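# Move the ring from the stake into the blue tray

## Task

Lift the ring clear of the stake and set it down so it rests flat on the bottom of the blue tray.

## Robot and tools

Robot: two 6-joint arms, left_arm and right_arm, each with a parallel two-finger gripper and a wrist camera. They face each other across the table. left_arm's base is at about (+0.047, +0.464, +0.122) m on the +y side and right_arm's base at about (-0.023, -0.455, +0.135) m. The names do not match image left and right.

Scene frame: origin at the table centre, +z up, table surface at z = +0.020 m. Reported hand positions (m), quaternions (wxyz) and velocities (m/s, rad/s) use this frame and may be off by a few centimetres, more at long reach. A gripper's fingers point along its own +x and close along its y. end_effector_position is the point between the fingers, 3 to 4 cm behind the tips. Only the last 1.5 cm of each finger's inner face is flat.

Command rows: every motion row is 14 numbers, each in [-1, 1], covering both arms: left_arm's dx, dy, dz, rx, ry, rz, opening, then right_arm's seven in that order. The six pose numbers are an offset, not a pose. They count from that arm's "Hand target" as it stood when the call began, along that Hand target's own axes. 1.0 means 0.6 m for dx/dy/dz and 180 degrees for the rotation vector rx/ry/rz. Six zeros re-request the current Hand target. The opening is absolute: +1 is fully open (0.080 m), -1 fully closed; empty fingers meet near -0.78. A 0 opening is a real command, so to leave a gripper alone repeat its present command. Closing from fully open takes at least about 0.6 s.

execute_actions(actions, cameras): actions is a list of actions; each action is a list of up to 15 rows, one per 1/30 s step. A short action keeps its last row until 15 steps pass. All rows in one action are offsets from that action's starting Hand target, not from the row before. An empty actions list returns camera images and the full state. cameras: list of names (cam_head_left, cam_head_right, cam_left_wrist, cam_right_wrist), ["all"], or [] for none; an unknown name invalidates the call.

move(target, speed, blend, opening_speed, grip_force, blocking, cameras): target is one 14-number row or a list of up to 15 rows; every row is an offset from the same starting Hand targets. Grippers follow straight paths, turning the shorter way, all finishing together, lasting at least 0.5 s and cut off after 10 s. speed: m/s per arm path, 0.002 to 4.3, default 0.25 (turning up to twice that in rad/s); one value or one per target. blend: corner rounding in m for a list, 0 means stop at each. opening_speed: rate of opening change per second on the -1..+1 scale, at least 0.2. grip_force: newtons per finger pad, 8 to 34, one value or one per arm; persists until changed. blocking=false returns after about 0.5 s while the move continues. Paths do not avoid obstacles or the other arm; avoid routing near an arm's own base. The "move:" line reports the ending: done (within 8 mm and 2 degrees), off_target, moving, held (a check withheld steps or clearance stopped it), blocked (gripper stopped far from its target by something; it then holds with little force), or fault; limits=paced means the pose was clipped.

wait(seconds): 0 to 10 s, arms keep their last commands; a running move continues. stop(): brakes a running move. zoom_image(camera, region): region [x0, y0, x1, y1] in pixels of the latest full image, at most 504 by 504; images are 896x504. read_manual(section): licence texts only. finished_scene(scene): ends the current scene, given its number; irreversible, and the ring must stay in place after release.

Control behaviour: each step the commanded orientation is clipped to within 32 degrees of the measured one. Friction and gravity can leave the gripper short, low or tilted; check the result and correct with the missing offset. Small moves may not happen or may go sideways. A blocked arm keeps pressing until commanded back past its gripper.

Result lines: Hand target (your last commanded pose after clipping), end_effector_position and quat, velocities (omitted when joints read within noise), Joint positions (last number per arm is the finger opening in m), Joint torques, External joint torques (estimated outside load; it includes friction and a held object's weight), grip_measured (opening on the command scale, up to about 2 mm error; reads narrower than a squeezed part), grip_effort_n (motor effort, negative = closing), Tool commands, motor temperatures, and step readings of position for action calls.

Gripping: to hold the ring, command an opening about 0.08 below grip_measured at first contact for full force; less margin grips more lightly.

Avoid: dropping the ring or letting go while it moves, hitting the table, stake or tray hard, anything leaving the table, arms or wrist cameras or their cables touching each other or pressing objects, and fast far jumps (over-speed fault). Contact torque limits (N m): waist 18.2, shoulder 22.5, elbow 22.4, wrist pitch 5.92, wrist yaw 5.9, wrist roll 5.54; reaching one stops the arm for 10 s. Motors heat when holding loads, stretched or pushing; 95 °C triggers an over-temperature stop. The ring may occasionally be nudged by outside forces.

Each tool is called as name(argument=value, ...) on one line, values as JSON.

## Session

execute_actions(actions=[])

Scene clock: 0.00 s.
left_arm: end_effector_position=(+0.3483, +0.4556, +0.1649) grip_measured=+1.000 grip_effort_n=n/a end_effector_quat_wxyz=(+0.603, +0.505, +0.266, -0.558) | right_arm: end_effector_position=(-0.2262, -0.0480, +0.2826) grip_measured=+1.000 grip_effort_n=n/a end_effector_quat_wxyz=(+0.526, -0.386, +0.007, +0.758)
Joint positions: left_arm=[1.774 1.645 0.888 -0.642 0.457 1.926 0.08] | right_arm=[0.546 1.687 1.094 -0.075 0.3 -0.283 0.08]
Joint velocities: within noise
Joint torques (N m): no reading
External joint torques (N m): no reading
Motor temperatures (°C): left_arm=[28 29 26 28 28 31] | right_arm=[26 29 28 32 31 34]
Heat: left arm: hottest wrist roll 31 °C (+0.0 °C/min); right arm: hottest wrist roll 34 °C (+0.0 °C/min).
Hand target: left_arm +0.3493, +0.4556, +0.1664; +0.603, +0.507, +0.265, -0.556 | right_arm -0.2267, -0.0471, +0.2868; +0.528, -0.381, +0.005, +0.759
Tool commands: left_gripper/opening=+1.0 right_gripper/opening=+1.0

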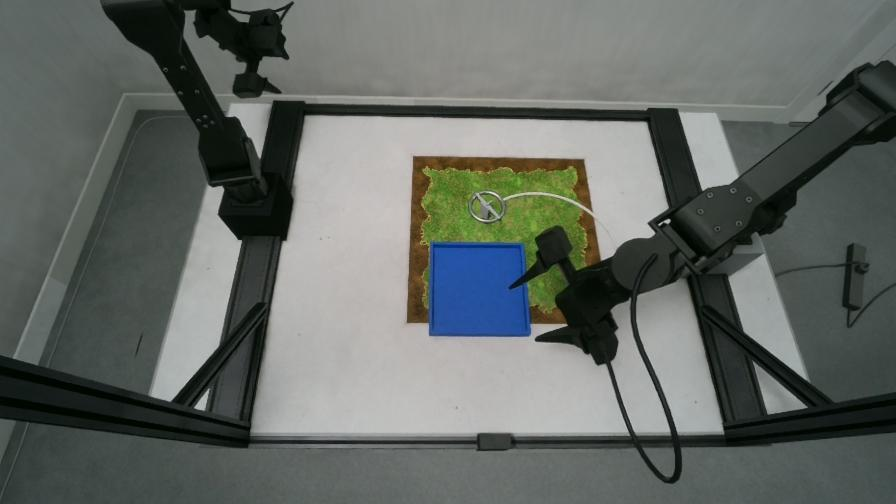

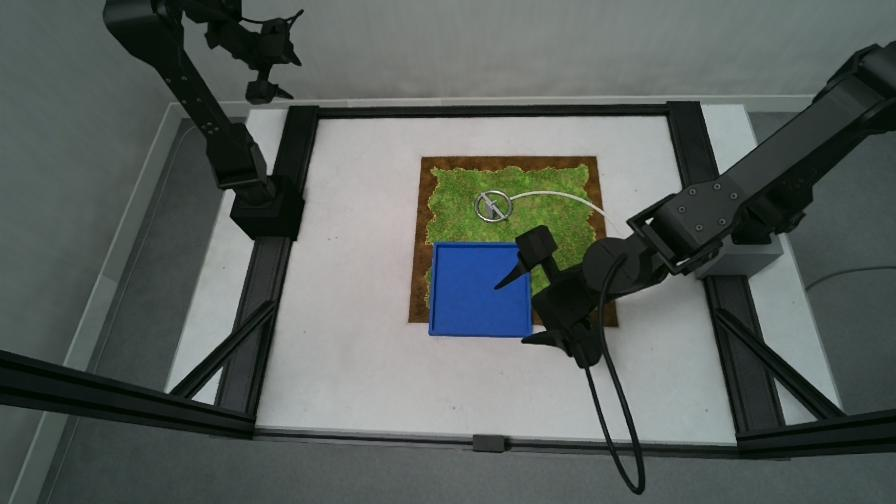

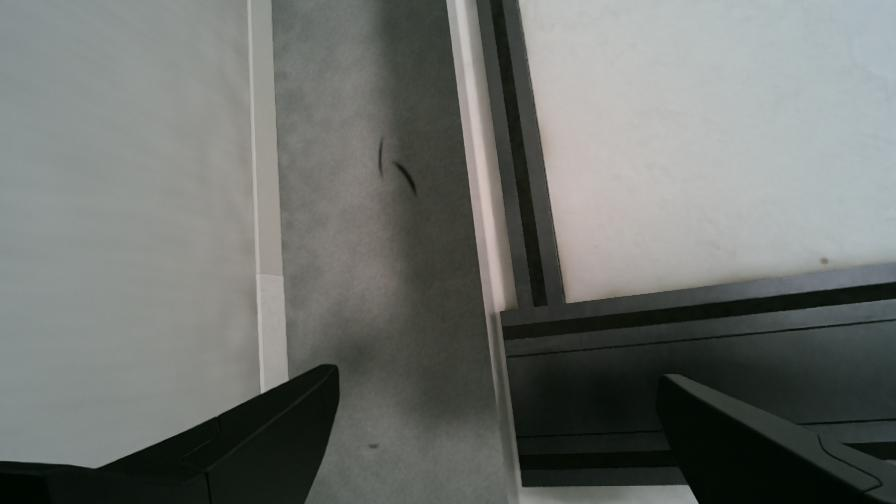

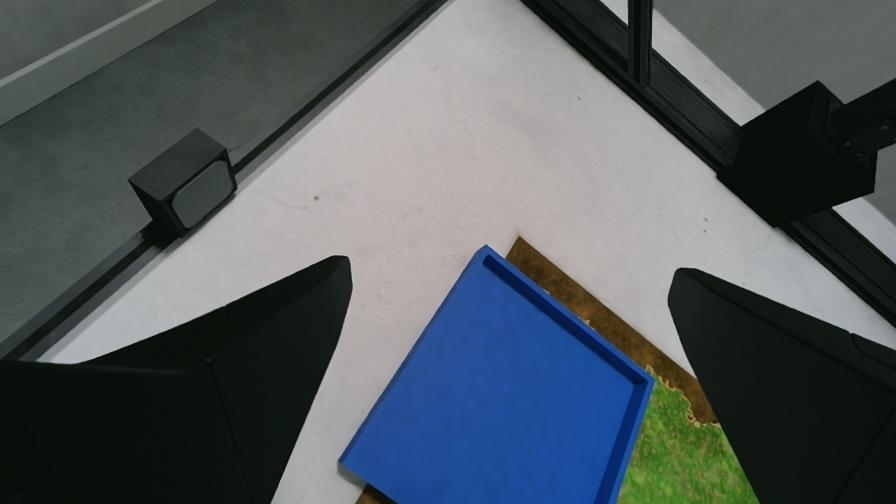

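zoom_image(camera="cam_head_left", region=[440, 170, 540, 240])

zoom_image(camera="cam_head_right", region=[440, 170, 540, 240])

Scaled by 5.040.

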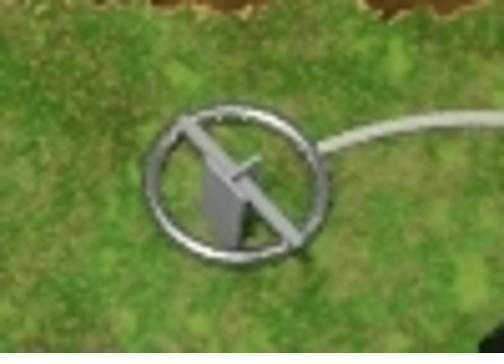

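Scaled by 5.040.

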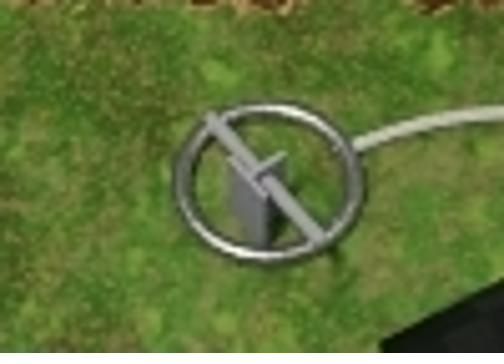

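move(target=[0,0,0,0,0,0,1,0.1265,-0.3645,-0.3267,0.458,0.320,-0.091,0], speed=0.3, cameras=["cam_right_wrist","cam_head_left"])

Scene clock: 89.77 s.
left_arm: end_effector_position=(+0.3483, +0.4556, +0.1649) grip_measured=+1.000 grip_effort_n=3.5 end_effector_quat_wxyz=(+0.603, +0.505, +0.266, -0.558) | right_arm: end_effector_position=(+0.0513, +0.0277, +0.1939) grip_measured=+0.002 grip_effort_n=-14.7 end_effector_quat_wxyz=(+0.669, -0.238, +0.659, +0.248)
Joint positions: left_arm=[1.774 1.645 0.888 -0.642 0.457 1.926 0.08] | right_arm=[-0.165 2.509 2.337 -1.38 0.007 0.72 0.035]
Joint torques (N m): left_arm=[-0.09 -6.87 6.14 0.65 0.34 -0.04] | right_arm=[0.11 -11.77 7.18 0.16 -0.15 0.14]
External joint torques (N m): left_arm=[-0.09 -1.29 1.11 0.14 0.02 -0.02] | right_arm=[0.2 -0.39 1.72 -0.18 -0.2 0.14]
Motor temperatures (°C): left_arm=[28 36 31 28 28 31] | right_arm=[26 41 33 38 30 34]
Heat: left arm: hottest shoulder 36 °C (+3.0 °C/min); right arm: hottest shoulder 41 °C (+5.0 °C/min).
Hand target: left_arm +0.3493, +0.4556, +0.1664; +0.603, +0.507, +0.265, -0.556 | right_arm +0.0501, +0.0298, +0.1897; +0.665, -0.242, +0.664, +0.242
Off the commanded pose: left_arm 0.002 m, 0 deg | right_arm 0.005 m, 1 deg.
joint sent to its limit (right arm) — joint 3 (elbow), upper limit, where the elbow is as straight as it goes. The joint targets still meet the commanded pose.
move: done
Images, in order (width x height): cam_head_left 896x504, cam_right_wrist 896x504.

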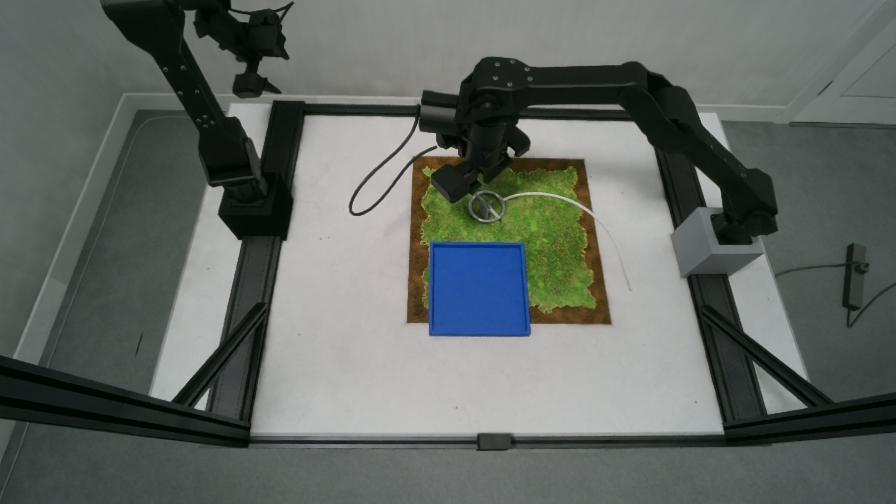

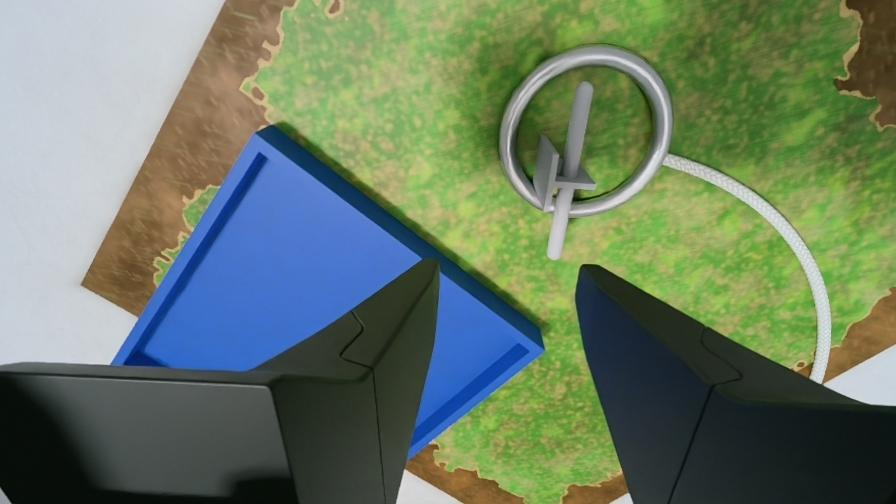

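zoom_image(camera="cam_right_wrist", region=[470, 30, 710, 280])

Scaled by 2.016.

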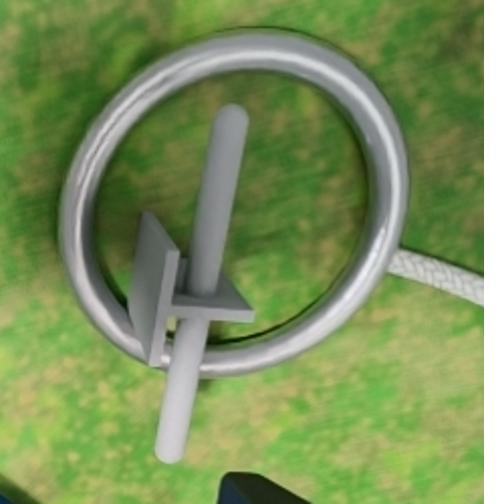

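move(target=[0,0,0,0,0,0,1,0.1078,-0.1613,0.0328,-0.0556,0,0,-0.3], speed=0.25, cameras=["cam_right_wrist","cam_head_left"])

Scene clock: 201.07 s.
left_arm: end_effector_position=(+0.3483, +0.4556, +0.1649) grip_measured=+1.000 grip_effort_n=4.0 end_effector_quat_wxyz=(+0.603, +0.505, +0.266, -0.558) | right_arm: end_effector_position=(+0.1276, -0.0337, +0.1155) grip_measured=-0.298 grip_effort_n=-15.1 end_effector_quat_wxyz=(+0.637, -0.305, +0.645, +0.291)
Joint positions: left_arm=[1.774 1.645 0.888 -0.642 0.457 1.926 0.08] | right_arm=[-0.356 2.399 1.82 -1.015 0.005 0.361 0.022]
Joint torques (N m): left_arm=[-0.08 -6.88 6.17 0.64 0.34 -0.03] | right_arm=[-0.01 -16 5.07 0.29 -0.09 -0.1]
External joint torques (N m): left_arm=[-0.07 -1.22 1.08 0.11 0.02 -0.02] | right_arm=[0.01 -5.5 -0.07 -0.01 -0.12 -0.11]
Motor temperatures (°C): left_arm=[27 37 32 29 28 31] | right_arm=[25 44 37 33 30 34]
Heat: left arm: hottest shoulder 37 °C (+0.0 °C/min); right arm: hottest shoulder 44 °C (+3.0 °C/min).
Hand target: left_arm +0.3493, +0.4556, +0.1664; +0.603, +0.507, +0.265, -0.556 | right_arm +0.1275, -0.0316, +0.1252; +0.641, -0.299, +0.641, +0.299
Off the commanded pose: left_arm 0.002 m, 0 deg | right_arm 0.010 m, 1 deg.
move: off_target (right_arm)
Images, in order (width x height): cam_head_left 896x504, cam_right_wrist 896x504.

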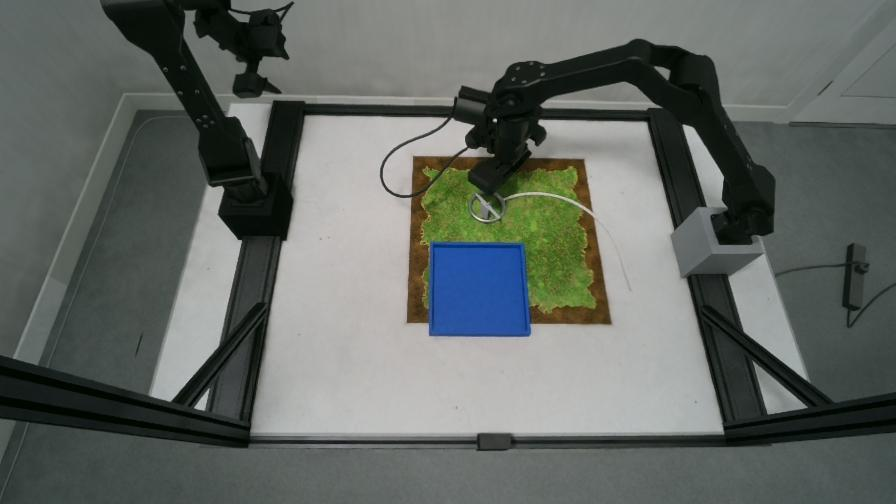

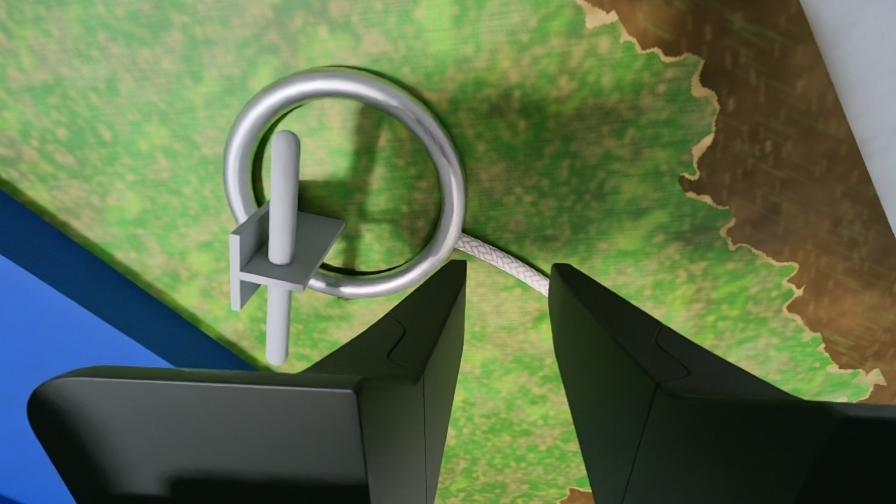

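move(target=[0,0,0,0,0,0,1,0.055,0.0317,0.0035,0,0,0,-0.3], speed=0.12, cameras=["cam_right_wrist"])

Scene clock: 229.77 s.
left_arm: end_effector_position=(+0.3483, +0.4556, +0.1649) grip_measured=+1.000 grip_effort_n=4.9 end_effector_quat_wxyz=(+0.603, +0.505, +0.266, -0.558) | right_arm: end_effector_position=(+0.1146, -0.0200, +0.0949) grip_measured=-0.298 grip_effort_n=-14.7 end_effector_quat_wxyz=(+0.642, -0.302, +0.639, +0.299)
Joint positions: left_arm=[1.774 1.645 0.888 -0.642 0.457 1.926 0.08] | right_arm=[-0.319 2.446 1.821 -0.946 0.005 0.39 0.022]
Joint torques (N m): left_arm=[-0.08 -6.88 6.16 0.64 0.34 -0.04] | right_arm=[0.01 -11.36 6.62 0.29 -0.09 0.16]
External joint torques (N m): left_arm=[-0.06 -1.29 1.14 0.14 0.02 -0.03] | right_arm=[0.07 -0.54 1.46 -0.04 -0.12 0.15]
Motor temperatures (°C): left_arm=[27 38 32 29 28 31] | right_arm=[25 62 35 33 30 34]
Heat: left arm: hottest shoulder 38 °C (+1.0 °C/min); right arm: hottest shoulder 62 °C (+20.1 °C/min). Fold the right arm in close to its base, or ease its load, before you think long.
Hand target: left_arm +0.3493, +0.4556, +0.1664; +0.603, +0.507, +0.265, -0.556 | right_arm +0.1143, -0.0179, +0.0921; +0.641, -0.299, +0.641, +0.299
Off the commanded pose: left_arm 0.002 m, 0 deg | right_arm 0.003 m, 0 deg.
MOTOR HOT: joint 2 (shoulder) of the right arm reports 62 °C; the controller stops that arm at 95 °C. To cool a motor, set the load down, stop pushing, or move to a pose that needs little force.
move: done
Images, in order (width x height): cam_right_wrist 896x504.

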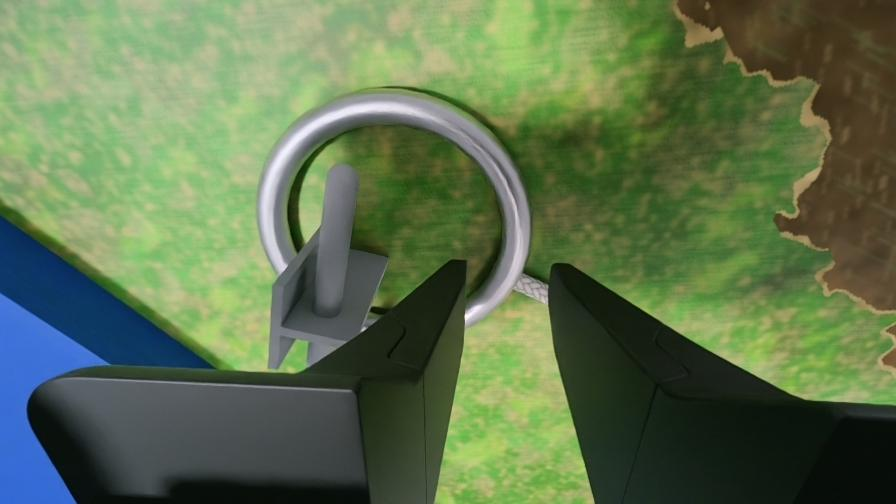

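move(target=[0,0,0,0,0,0,1,0.0535,-0.0058,0,0,0,0,-0.3], speed=0.06, cameras=["cam_right_wrist"])

Scene clock: 237.53 s.
left_arm: end_effector_position=(+0.3483, +0.4556, +0.1649) grip_measured=+1.000 grip_effort_n=4.4 end_effector_quat_wxyz=(+0.603, +0.505, +0.266, -0.558) | right_arm: end_effector_position=(+0.1173, -0.0171, +0.0668) grip_measured=-0.298 grip_effort_n=-15.1 end_effector_quat_wxyz=(+0.646, -0.296, +0.636, +0.302)
Joint positions: left_arm=[1.774 1.645 0.888 -0.642 0.457 1.926 0.08] | right_arm=[-0.322 2.497 1.794 -0.854 0.005 0.39 0.022]
Joint torques (N m): left_arm=[-0.09 -6.86 6.15 0.64 0.34 -0.04] | right_arm=[-0.32 -11.2 5.04 0.35 -0.1 -0.07]
External joint torques (N m): left_arm=[-0.12 -1.28 1.09 0.12 0.03 -0.02] | right_arm=[-0.3 -0.4 0.08 0 -0.13 -0.07]
Motor temperatures (°C): left_arm=[27 38 32 29 28 31] | right_arm=[25 59 35 33 30 34]
Heat: left arm: hottest shoulder 38 °C (+1.0 °C/min); right arm: hottest shoulder 59 °C (+17.1 °C/min). Fold the right arm in close to its base, or ease its load, before you think long.
Hand target: left_arm +0.3493, +0.4556, +0.1664; +0.603, +0.507, +0.265, -0.556 | right_arm +0.1169, -0.0200, +0.0600; +0.641, -0.299, +0.641, +0.299
Off the commanded pose: left_arm 0.002 m, 0 deg | right_arm 0.007 m, 1 deg.
MOTOR HOT: still on. Joint 2 (shoulder) of the right arm reports 59 °C.
move: done
Images, in order (width x height): cam_right_wrist 896x504.

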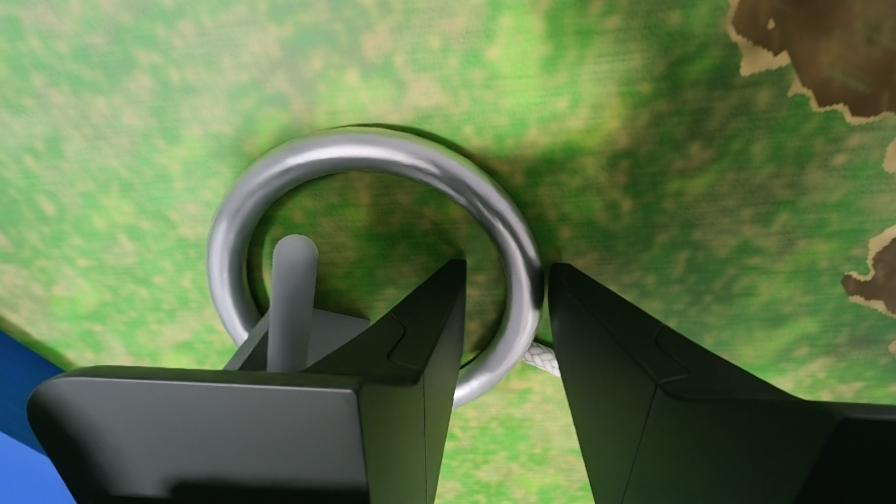

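move(target=[0,0,0,0,0,0,1,0.0083,-0.004,0,0,0,0,-0.3], speed=0.05)

move(target=[0,0,0,0,0,0,1,-0.0083,0,0,0,0,0,-0.74], speed=0.05, opening_speed=0.6, cameras=["cam_right_wrist"])

Scene clock: 252.77 s.
left_arm: end_effector_position=(+0.3483, +0.4556, +0.1649) grip_measured=+1.000 grip_effort_n=4.4 end_effector_quat_wxyz=(+0.603, +0.505, +0.266, -0.558) | right_arm: end_effector_position=(+0.1185, -0.0171, +0.0649) grip_measured=-0.298 grip_effort_n=-15.1 end_effector_quat_wxyz=(+0.647, -0.295, +0.634, +0.303)
Joint positions: left_arm=[1.774 1.645 0.888 -0.642 0.457 1.926 0.08] | right_arm=[-0.325 2.497 1.788 -0.841 0.005 0.387 0.022]
Joint torques (N m): left_arm=[-0.08 -6.89 6.14 0.64 0.34 -0.03] | right_arm=[-0.4 -10.48 4.71 0.57 -0.1 -0.12]
External joint torques (N m): left_arm=[-0.08 -1.24 1.04 0.12 0.02 -0.02] | right_arm=[-0.4 0.26 -0.21 0.22 -0.12 -0.12]
Motor temperatures (°C): left_arm=[27 38 32 29 28 30] | right_arm=[25 55 34 33 30 34]
Heat: left arm: hottest shoulder 38 °C (+1.0 °C/min); right arm: hottest shoulder 55 °C (+12.0 °C/min). Fold the right arm in close to its base, or ease its load, before you think long.
Hand target: left_arm +0.3493, +0.4556, +0.1664; +0.603, +0.507, +0.265, -0.556 | right_arm +0.1187, -0.0216, +0.0550; +0.641, -0.299, +0.641, +0.299
Off the commanded pose: left_arm 0.002 m, 0 deg | right_arm 0.011 m, 1 deg.
MOTOR HOT: still on. Joint 2 (shoulder) of the right arm reports 55 °C.
move: off_target (right_arm)

Scene clock: 253.70 s.
left_arm: end_effector_position=(+0.3483, +0.4556, +0.1649) grip_measured=+1.000 grip_effort_n=4.9 end_effector_quat_wxyz=(+0.603, +0.505, +0.266, -0.558) | right_arm: end_effector_position=(+0.1191, -0.0188, +0.0648) grip_measured=-0.614 grip_effort_n=-83.5 end_effector_quat_wxyz=(+0.645, -0.296, +0.637, +0.302)
Joint positions: left_arm=[1.774 1.645 0.888 -0.642 0.457 1.926 0.08] | right_arm=[-0.328 2.497 1.787 -0.847 0.003 0.385 0.007]
Joint torques (N m): left_arm=[-0.08 -6.86 6.13 0.65 0.34 -0.04] | right_arm=[-0.16 -11.68 5.11 0.08 -0.03 -0.05]
External joint torques (N m): left_arm=[-0.08 -1.25 1.06 0.12 0.03 -0.02] | right_arm=[-0.08 -1.02 0.26 -0.24 -0.06 -0.05]
Motor temperatures (°C): left_arm=[27 38 32 29 28 30] | right_arm=[25 55 34 33 30 34]
Heat: left arm: hottest shoulder 38 °C (+1.0 °C/min); right arm: hottest shoulder 55 °C (+12.1 °C/min). Fold the right arm in close to its base, or ease its load, before you think long.
Hand target: left_arm +0.3493, +0.4556, +0.1664; +0.603, +0.507, +0.265, -0.556 | right_arm +0.1188, -0.0217, +0.0599; +0.641, -0.299, +0.641, +0.299
Off the commanded pose: left_arm 0.002 m, 0 deg | right_arm 0.006 m, 1 deg.
MOTOR HOT: still on. Joint 2 (shoulder) of the right arm reports 55 °C.
move: done
Images, in order (width x height): cam_right_wrist 896x504.

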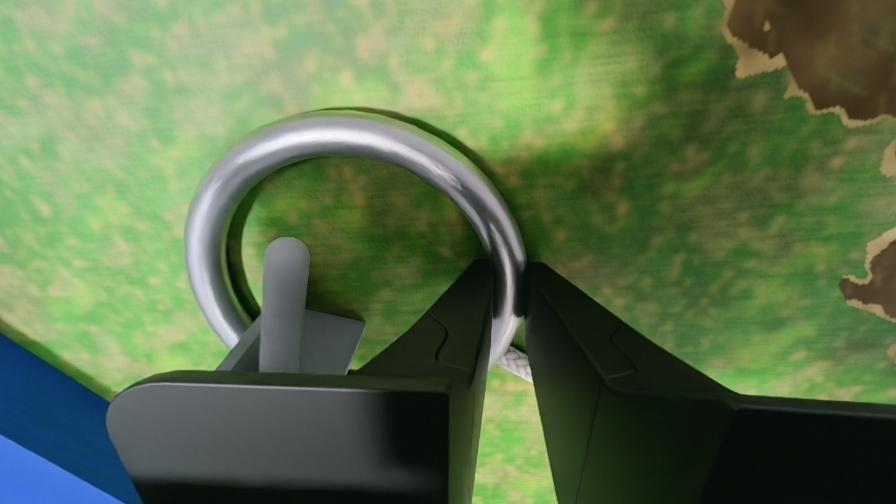

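move(target=[0,0,0,0,0,0,1,-0.025,0.0113,-0.0158,0,-0.0803,-0.0221,-0.74], speed=0.08, cameras=["cam_right_wrist"])

Scene clock: 281.63 s.
left_arm: end_effector_position=(+0.3483, +0.4556, +0.1649) grip_measured=+1.000 grip_effort_n=4.4 end_effector_quat_wxyz=(+0.603, +0.505, +0.266, -0.558) | right_arm: end_effector_position=(+0.1097, -0.0248, +0.0698) grip_measured=-0.614 grip_effort_n=-83.5 end_effector_quat_wxyz=(+0.724, -0.283, +0.548, +0.310)
Joint positions: left_arm=[1.774 1.645 0.888 -0.642 0.457 1.926 0.08] | right_arm=[-0.257 2.341 1.482 -0.524 0.17 0.442 0.007]
Joint torques (N m): left_arm=[-0.1 -6.87 6.15 0.64 0.34 -0.03] | right_arm=[0.5 -14.17 4.23 0.53 0.29 0.13]
External joint torques (N m): left_arm=[-0.08 -1.23 1.1 0.13 0.01 -0.02] | right_arm=[0.48 -4.29 -0.56 -0.07 0.17 0.12]
Heat: left arm: hottest shoulder 38 °C (+0.0 °C/min); right arm: hottest shoulder 51 °C (-8.0 °C/min). Fold the right arm in close to its base, or ease its load, before you think long.
Hand target: left_arm +0.3493, +0.4556, +0.1664; +0.603, +0.507, +0.265, -0.556 | right_arm +0.1074, -0.0244, +0.0751; +0.726, -0.281, +0.544, +0.312
Off the commanded pose: left_arm 0.002 m, 0 deg | right_arm 0.006 m, 1 deg.
MOTOR HOT: still on. Joint 2 (shoulder) of the right arm reports 51 °C.
move: done
Images, in order (width x height): cam_right_wrist 896x504.

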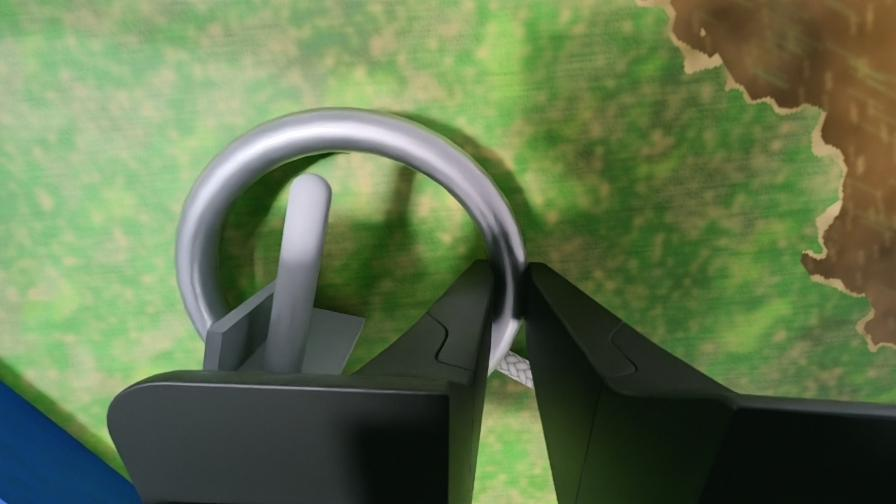

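move(target=[0,0,0,0,0,0,1,-0.0103,0.0143,0.0043,0,0,0,-0.74], speed=0.05, cameras=["cam_right_wrist"])

Scene clock: 341.20 s.
left_arm: end_effector_position=(+0.3483, +0.4556, +0.1649) grip_measured=+1.000 grip_effort_n=4.9 end_effector_quat_wxyz=(+0.603, +0.505, +0.266, -0.558) | right_arm: end_effector_position=(+0.1010, -0.0246, +0.0720) grip_measured=-0.614 grip_effort_n=-83.5 end_effector_quat_wxyz=(+0.720, -0.289, +0.551, +0.307)
Joint positions: left_arm=[1.774 1.645 0.888 -0.642 0.457 1.926 0.08] | right_arm=[-0.237 2.341 1.496 -0.558 0.173 0.458 0.007]
Joint torques (N m): left_arm=[-0.09 -6.88 6.15 0.64 0.34 -0.03] | right_arm=[0.25 -13.83 6.44 0.43 0.29 0.16]
External joint torques (N m): left_arm=[-0.07 -1.27 1.08 0.12 0.02 -0.02] | right_arm=[0.25 -3.8 1.53 -0.17 0.17 0.16]
Motor temperatures (°C): left_arm=[27 39 32 29 28 30] | right_arm=[25 55 32 33 30 34]
Heat: left arm: hottest shoulder 39 °C (+1.0 °C/min); right arm: hottest shoulder 55 °C (+4.1 °C/min). Fold the right arm in close to its base, or ease its load, before you think long.
Hand target: left_arm +0.3493, +0.4556, +0.1664; +0.603, +0.507, +0.265, -0.556 | right_arm +0.1012, -0.0179, +0.0811; +0.726, -0.281, +0.544, +0.312
Off the commanded pose: left_arm 0.002 m, 0 deg | right_arm 0.011 m, 2 deg.
MOTOR HOT: still on. Joint 2 (shoulder) of the right arm reports 55 °C.
move: off_target (right_arm)
Images, in order (width x height): cam_right_wrist 896x504.

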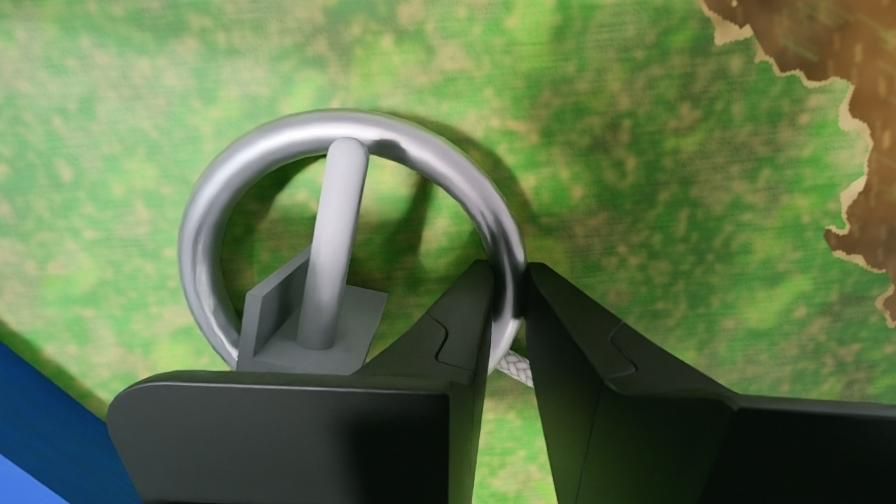

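move(target=[0,0,0,0,0,0,1,0.0035,-0.0034,0.0124,0,0,0,-0.74], speed=0.05, cameras=["cam_right_wrist"])

Scene clock: 351.47 s.
left_arm: end_effector_position=(+0.3483, +0.4556, +0.1649) grip_measured=+1.000 grip_effort_n=4.9 end_effector_quat_wxyz=(+0.603, +0.505, +0.266, -0.558) | right_arm: end_effector_position=(+0.1055, -0.0172, +0.0794) grip_measured=-0.614 grip_effort_n=-83.5 end_effector_quat_wxyz=(+0.724, -0.283, +0.547, +0.310)
Joint positions: left_arm=[1.774 1.645 0.888 -0.642 0.457 1.926 0.08] | right_arm=[-0.243 2.341 1.528 -0.572 0.173 0.454 0.007]
Joint torques (N m): left_arm=[-0.1 -6.89 6.16 0.64 0.34 -0.04] | right_arm=[-0.25 -11.51 6.86 0.51 0.22 -0.11]
External joint torques (N m): left_arm=[-0.09 -1.25 1.07 0.11 0.02 -0.02] | right_arm=[-0.22 -1.32 1.82 -0.12 0.08 -0.11]
Motor temperatures (°C): left_arm=[27 39 32 29 28 30] | right_arm=[25 56 33 33 30 34]
Heat: left arm: hottest shoulder 39 °C (+1.0 °C/min); right arm: hottest shoulder 56 °C (+4.0 °C/min). Fold the right arm in close to its base, or ease its load, before you think long.
Hand target: left_arm +0.3493, +0.4556, +0.1664; +0.603, +0.507, +0.265, -0.556 | right_arm +0.1077, -0.0133, +0.0811; +0.726, -0.281, +0.544, +0.312
Off the commanded pose: left_arm 0.002 m, 0 deg | right_arm 0.005 m, 1 deg.
MOTOR HOT: still on. Joint 2 (shoulder) of the right arm reports 56 °C.
move: done
Images, in order (width x height): cam_right_wrist 896x504.

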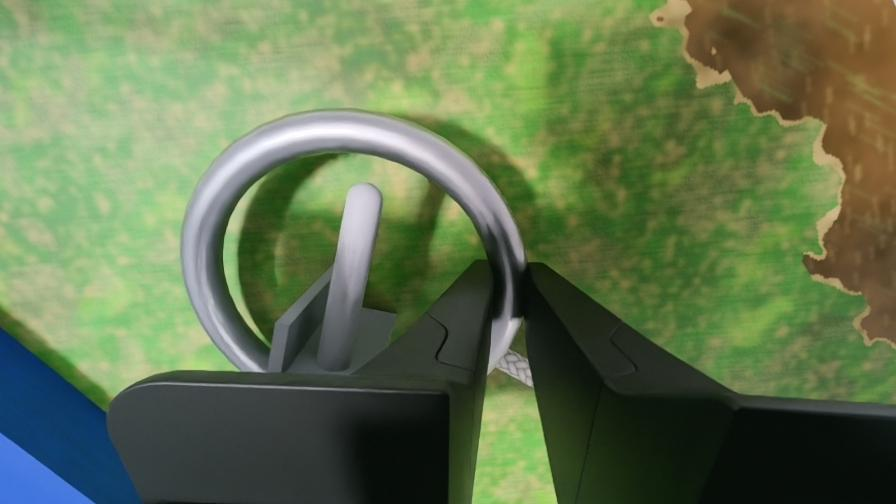

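move(target=[0,0,0,0,0,0,1,-0.0415,-0.0016,0.0058,0,-0.0428,-0.0118,-0.74], speed=0.06, cameras=["cam_right_wrist"])

Scene clock: 373.67 s.
left_arm: end_effector_position=(+0.3483, +0.4556, +0.1649) grip_measured=+1.000 grip_effort_n=4.4 end_effector_quat_wxyz=(+0.603, +0.505, +0.266, -0.558) | right_arm: end_effector_position=(+0.1047, -0.0195, +0.0928) grip_measured=-0.614 grip_effort_n=-83.5 end_effector_quat_wxyz=(+0.759, -0.281, +0.498, +0.312)
Joint positions: left_arm=[1.774 1.645 0.888 -0.642 0.457 1.926 0.08] | right_arm=[-0.211 2.267 1.424 -0.466 0.27 0.458 0.007]
Joint torques (N m): left_arm=[-0.07 -6.89 6.17 0.64 0.34 -0.03] | right_arm=[0.23 -15.56 5.19 0.86 0.44 0.18]
External joint torques (N m): left_arm=[-0.07 -1.24 1.06 0.1 0.02 -0.02] | right_arm=[0.22 -5.86 0.17 0.12 0.26 0.17]
Motor temperatures (°C): left_arm=[27 39 32 29 28 30] | right_arm=[25 55 34 33 30 34]
Heat: left arm: hottest shoulder 39 °C (+1.0 °C/min); right arm: hottest shoulder 55 °C (+1.0 °C/min). Fold the right arm in close to its base, or ease its load, before you think long.
Hand target: left_arm +0.3493, +0.4556, +0.1664; +0.603, +0.507, +0.265, -0.556 | right_arm +0.1054, -0.0151, +0.1060; +0.767, -0.270, +0.489, +0.316
Off the commanded pose: left_arm 0.002 m, 0 deg | right_arm 0.014 m, 2 deg.
MOTOR HOT: still on. Joint 2 (shoulder) of the right arm reports 55 °C.
move: off_target (right_arm)
Images, in order (width x height): cam_right_wrist 896x504.

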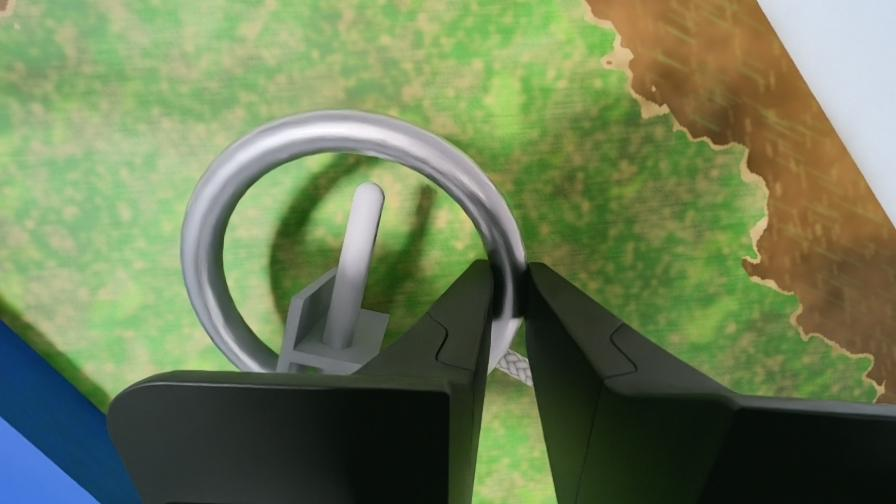

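move(target=[0,0,0,0,0,0,1,-0.015,-0.0016,0.0061,0,0,0,-0.74], speed=0.06, cameras=["cam_right_wrist"])

Scene clock: 383.40 s.
left_arm: end_effector_position=(+0.3483, +0.4556, +0.1649) grip_measured=+1.000 grip_effort_n=4.4 end_effector_quat_wxyz=(+0.603, +0.505, +0.266, -0.558) | right_arm: end_effector_position=(+0.1042, -0.0222, +0.1000) grip_measured=-0.614 grip_effort_n=-83.5 end_effector_quat_wxyz=(+0.758, -0.283, +0.500, +0.310)
Joint positions: left_arm=[1.774 1.645 0.888 -0.642 0.457 1.926 0.08] | right_arm=[-0.211 2.247 1.424 -0.493 0.27 0.458 0.007]
Joint torques (N m): left_arm=[-0.1 -6.87 6.15 0.64 0.34 -0.04] | right_arm=[0.19 -15.44 6.36 0.63 0.44 0.18]
External joint torques (N m): left_arm=[-0.13 -1.26 1.04 0.1 0.03 -0.03] | right_arm=[0.18 -5.94 1.4 -0.06 0.26 0.17]
Motor temperatures (°C): left_arm=[27 39 32 29 28 30] | right_arm=[25 56 34 33 30 34]
Heat: left arm: hottest shoulder 39 °C (+0.0 °C/min); right arm: hottest shoulder 56 °C (+2.0 °C/min). Fold the right arm in close to its base, or ease its load, before you think long.
Hand target: left_arm +0.3493, +0.4556, +0.1664; +0.603, +0.507, +0.265, -0.556 | right_arm +0.1053, -0.0151, +0.1157; +0.767, -0.270, +0.489, +0.316
Off the commanded pose: left_arm 0.002 m, 0 deg | right_arm 0.017 m, 2 deg.
MOTOR HOT: still on. Joint 2 (shoulder) of the right arm reports 56 °C.
move: off_target (right_arm)
Images, in order (width x height): cam_right_wrist 896x504.

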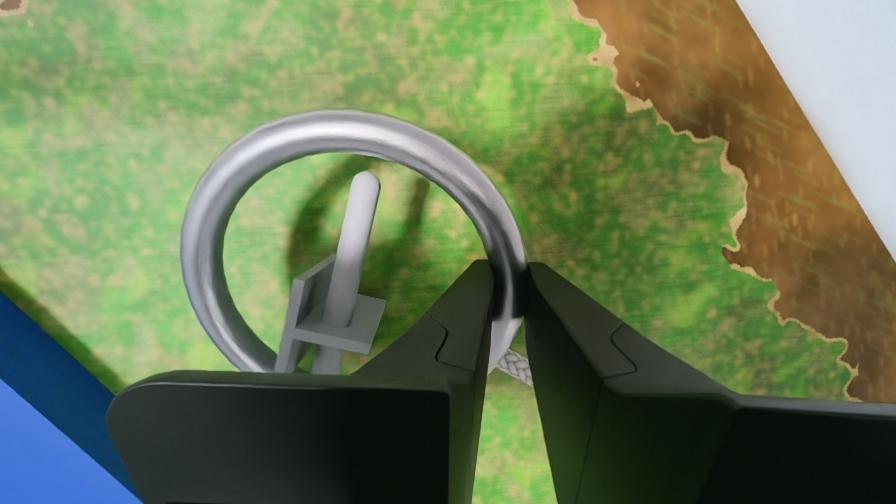

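move(target=[0,0,0,0,0,0,1,-0.0218,0.009,-0.033,0,0,0,-0.74], speed=0.06, cameras=["cam_right_wrist","cam_head_left"])

Scene clock: 401.37 s.
left_arm: end_effector_position=(+0.3483, +0.4556, +0.1649) grip_measured=+1.000 grip_effort_n=5.3 end_effector_quat_wxyz=(+0.603, +0.505, +0.266, -0.558) | right_arm: end_effector_position=(+0.0842, -0.0323, +0.1076) grip_measured=-0.614 grip_effort_n=-83.5 end_effector_quat_wxyz=(+0.759, -0.281, +0.497, +0.313)
Joint positions: left_arm=[1.774 1.645 0.888 -0.642 0.457 1.926 0.08] | right_arm=[-0.167 2.186 1.352 -0.484 0.281 0.5 0.007]
Joint torques (N m): left_arm=[-0.09 -6.89 6.17 0.65 0.34 -0.04] | right_arm=[0 -14.89 5.24 0.81 0.45 0.18]
External joint torques (N m): left_arm=[-0.12 -1.29 1.1 0.12 0.03 -0.02] | right_arm=[0.06 -5.65 0.22 0.09 0.26 0.17]
Motor temperatures (°C): left_arm=[27 39 33 29 28 30] | right_arm=[25 65 34 33 30 34]
Heat: left arm: hottest shoulder 39 °C (+0.0 °C/min); right arm: hottest shoulder 65 °C (+10.1 °C/min). Fold the right arm in close to its base, or ease its load, before you think long.
Hand target: left_arm +0.3493, +0.4556, +0.1664; +0.603, +0.507, +0.265, -0.556 | right_arm +0.0855, -0.0286, +0.1199; +0.767, -0.269, +0.489, +0.317
Off the commanded pose: left_arm 0.002 m, 0 deg | right_arm 0.013 m, 2 deg.
MOTOR HOT: still on. Joint 2 (shoulder) of the right arm reports 65 °C.
move: off_target (right_arm)
Images, in order (width x height): cam_head_left 896x504, cam_right_wrist 896x504.

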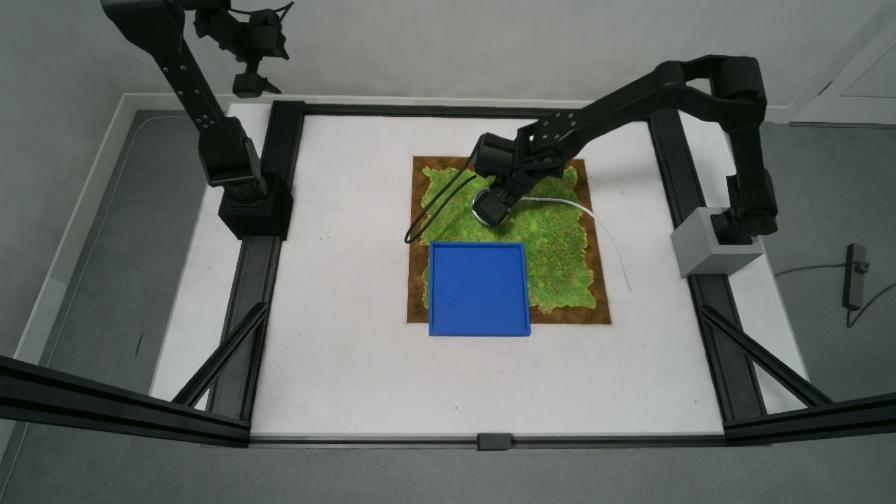

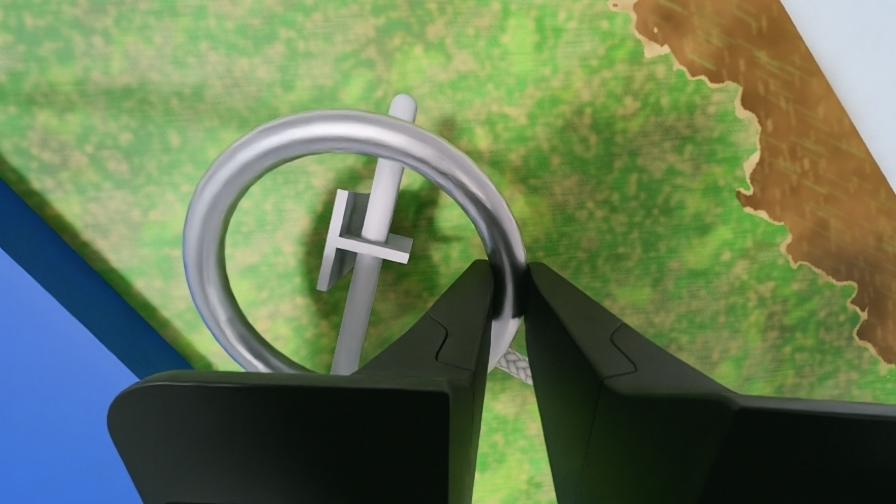

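move(target=[0,0,0,0,0,0,1,-0.0091,0.0057,-0.0207,0,0,0,-0.74], speed=0.06, cameras=["cam_right_wrist"])

Scene clock: 408.27 s.
left_arm: end_effector_position=(+0.3483, +0.4556, +0.1649) grip_measured=+1.000 grip_effort_n=4.4 end_effector_quat_wxyz=(+0.603, +0.505, +0.266, -0.558) | right_arm: end_effector_position=(+0.0735, -0.0403, +0.1080) grip_measured=-0.614 grip_effort_n=-83.5 end_effector_quat_wxyz=(+0.760, -0.281, +0.497, +0.312)
Joint positions: left_arm=[1.774 1.645 0.888 -0.642 0.457 1.926 0.08] | right_arm=[-0.142 2.157 1.305 -0.473 0.289 0.527 0.007]
Joint torques (N m): left_arm=[-0.1 -6.88 6.15 0.64 0.34 -0.04] | right_arm=[0.22 -14.6 5.17 0.81 0.46 0.18]
External joint torques (N m): left_arm=[-0.13 -1.27 1.03 0.1 0.03 -0.02] | right_arm=[0.28 -5.63 0.24 0.12 0.26 0.17]
Motor temperatures (°C): left_arm=[27 39 33 29 28 30] | right_arm=[25 68 34 33 30 34]
Heat: left arm: hottest shoulder 39 °C (+0.0 °C/min); right arm: hottest shoulder 68 °C (+12.1 °C/min). Fold the right arm in close to its base, or ease its load, before you think long.
Hand target: left_arm +0.3493, +0.4556, +0.1664; +0.603, +0.507, +0.265, -0.556 | right_arm +0.0741, -0.0366, +0.1198; +0.767, -0.269, +0.489, +0.316
Off the commanded pose: left_arm 0.002 m, 0 deg | right_arm 0.012 m, 2 deg.
MOTOR HOT: still on. Joint 2 (shoulder) of the right arm reports 68 °C.
move: off_target (right_arm)
Images, in order (width x height): cam_right_wrist 896x504.

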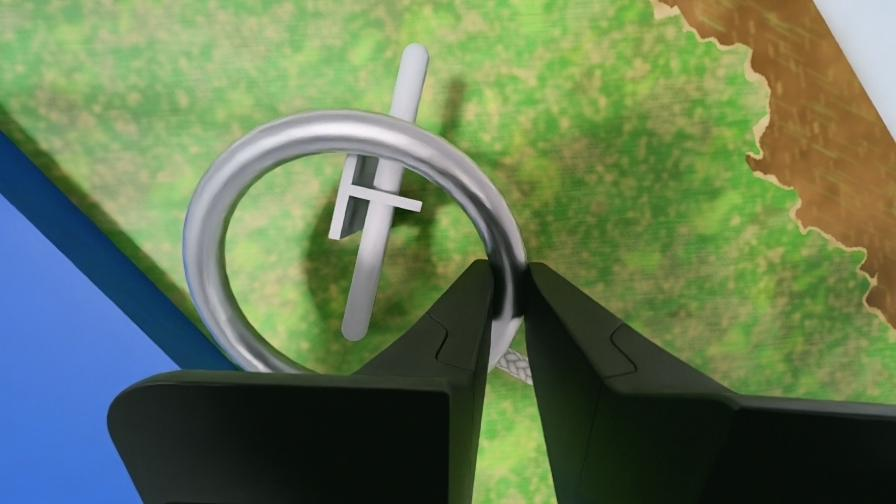

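move(target=[0,0,0,0,0,0,1,-0.0767,-0.0087,0.0315,0,0,0,-0.74], speed=0.08, cameras=["cam_right_wrist","cam_head_left"])

Scene clock: 414.83 s.
left_arm: end_effector_position=(+0.3483, +0.4556, +0.1649) grip_measured=+1.000 grip_effort_n=4.4 end_effector_quat_wxyz=(+0.603, +0.505, +0.266, -0.558) | right_arm: end_effector_position=(+0.0731, -0.0432, +0.1554) grip_measured=-0.614 grip_effort_n=-83.5 end_effector_quat_wxyz=(+0.758, -0.284, +0.499, +0.310)
Joint positions: left_arm=[1.774 1.645 0.888 -0.642 0.457 1.926 0.08] | right_arm=[-0.142 2.062 1.37 -0.643 0.289 0.527 0.007]
Joint torques (N m): left_arm=[-0.09 -6.88 6.16 0.65 0.34 -0.04] | right_arm=[0.14 -13.92 7.24 0.61 0.46 0.17]
External joint torques (N m): left_arm=[-0.09 -1.28 1.12 0.13 0.02 -0.03] | right_arm=[0.08 -5.09 1.88 -0.08 0.27 0.16]
Motor temperatures (°C): left_arm=[27 39 33 29 28 30] | right_arm=[25 69 34 33 30 34]
Heat: left arm: hottest shoulder 39 °C (+0.0 °C/min); right arm: hottest shoulder 69 °C (+13.0 °C/min). Fold the right arm in close to its base, or ease its load, before you think long.
Hand target: left_arm +0.3493, +0.4556, +0.1664; +0.603, +0.507, +0.265, -0.556 | right_arm +0.0741, -0.0366, +0.1698; +0.767, -0.269, +0.489, +0.316
Off the commanded pose: left_arm 0.002 m, 0 deg | right_arm 0.016 m, 2 deg.
MOTOR HOT: still on. Joint 2 (shoulder) of the right arm reports 69 °C.
move: off_target (right_arm)
Images, in order (width x height): cam_head_left 896x504, cam_right_wrist 896x504.

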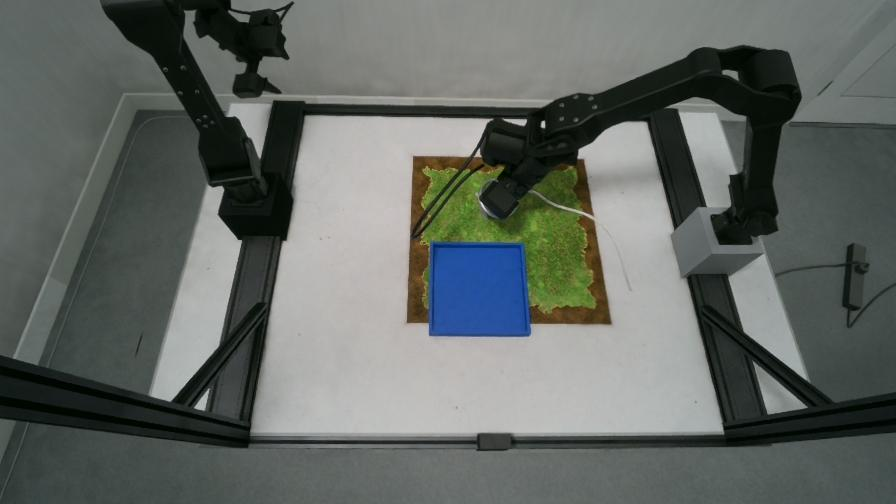

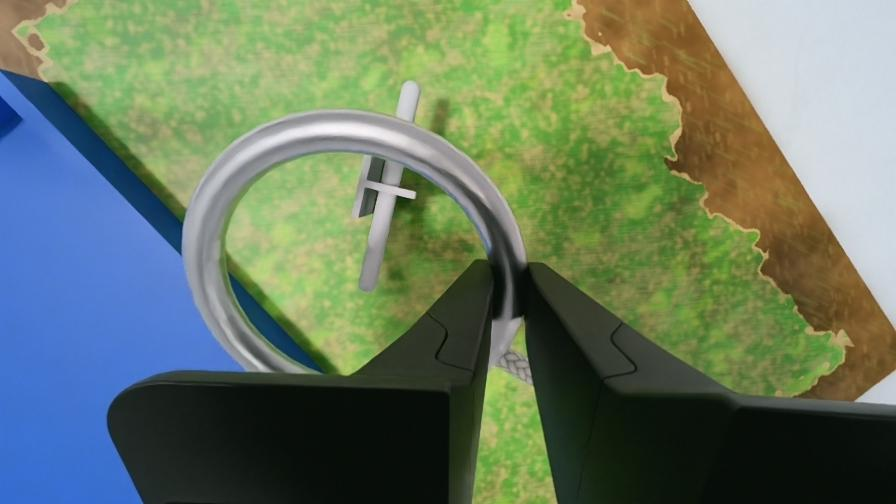

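move(target=[0,0,0,0,0,0,1,0.0042,0.2472,-0.0975,-0.1373,0.1138,0.0603,-0.74], speed=0.2, cameras=["cam_right_wrist","cam_head_left"])

Scene clock: 446.17 s.
left_arm: end_effector_position=(+0.3483, +0.4556, +0.1649) grip_measured=+1.000 grip_effort_n=4.0 end_effector_quat_wxyz=(+0.603, +0.505, +0.266, -0.558) | right_arm: end_effector_position=(-0.0691, +0.0162, +0.1318) grip_measured=-0.614 grip_effort_n=-83.5 end_effector_quat_wxyz=(+0.563, -0.432, +0.559, +0.428)
Joint positions: left_arm=[1.774 1.645 0.888 -0.642 0.457 1.926 0.08] | right_arm=[0.086 2.475 2.027 -1.125 0.008 0.364 0.007]
Joint torques (N m): left_arm=[-0.1 -6.88 6.16 0.64 0.35 -0.04] | right_arm=[-0.04 -11.75 7.37 0.13 -0.2 -0.11]
External joint torques (N m): left_arm=[-0.11 -1.28 1.05 0.1 0.03 -0.03] | right_arm=[-0.12 -0.54 1.96 -0.2 -0.22 -0.11]
Motor temperatures (°C): left_arm=[27 39 33 29 28 30] | right_arm=[25 72 35 33 30 34]
Heat: left arm: hottest shoulder 39 °C (+0.0 °C/min); right arm: hottest shoulder 72 °C (+14.2 °C/min). Fold the right arm in close to its base, or ease its load, before you think long.
Hand target: left_arm +0.3493, +0.4556, +0.1664; +0.603, +0.507, +0.265, -0.556 | right_arm -0.0701, +0.0187, +0.1299; +0.561, -0.431, +0.561, +0.431
Off the commanded pose: left_arm 0.002 m, 0 deg | right_arm 0.003 m, 0 deg.
MOTOR HOT: still on. Joint 2 (shoulder) of the right arm reports 72 °C.
move: done
Images, in order (width x height): cam_head_left 896x504, cam_right_wrist 896x504.

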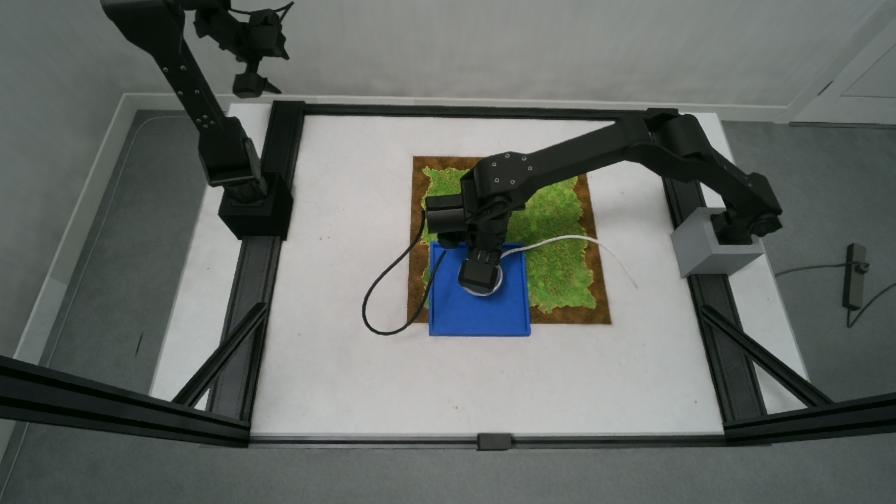

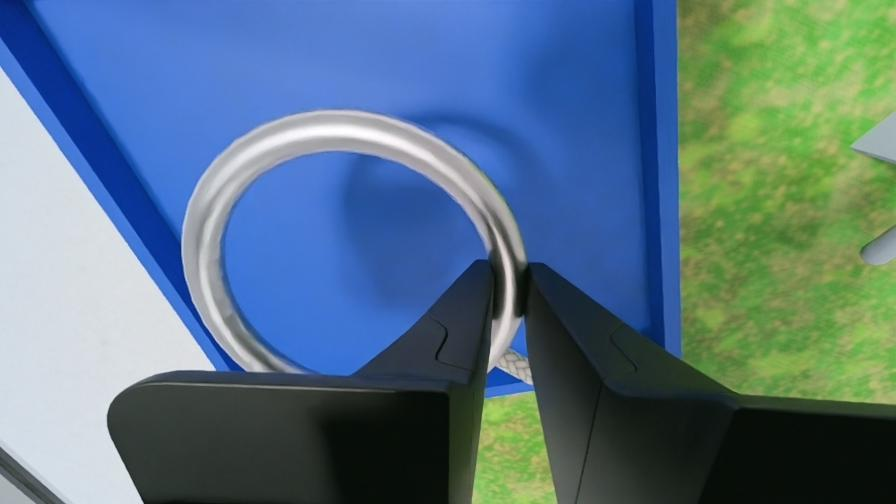

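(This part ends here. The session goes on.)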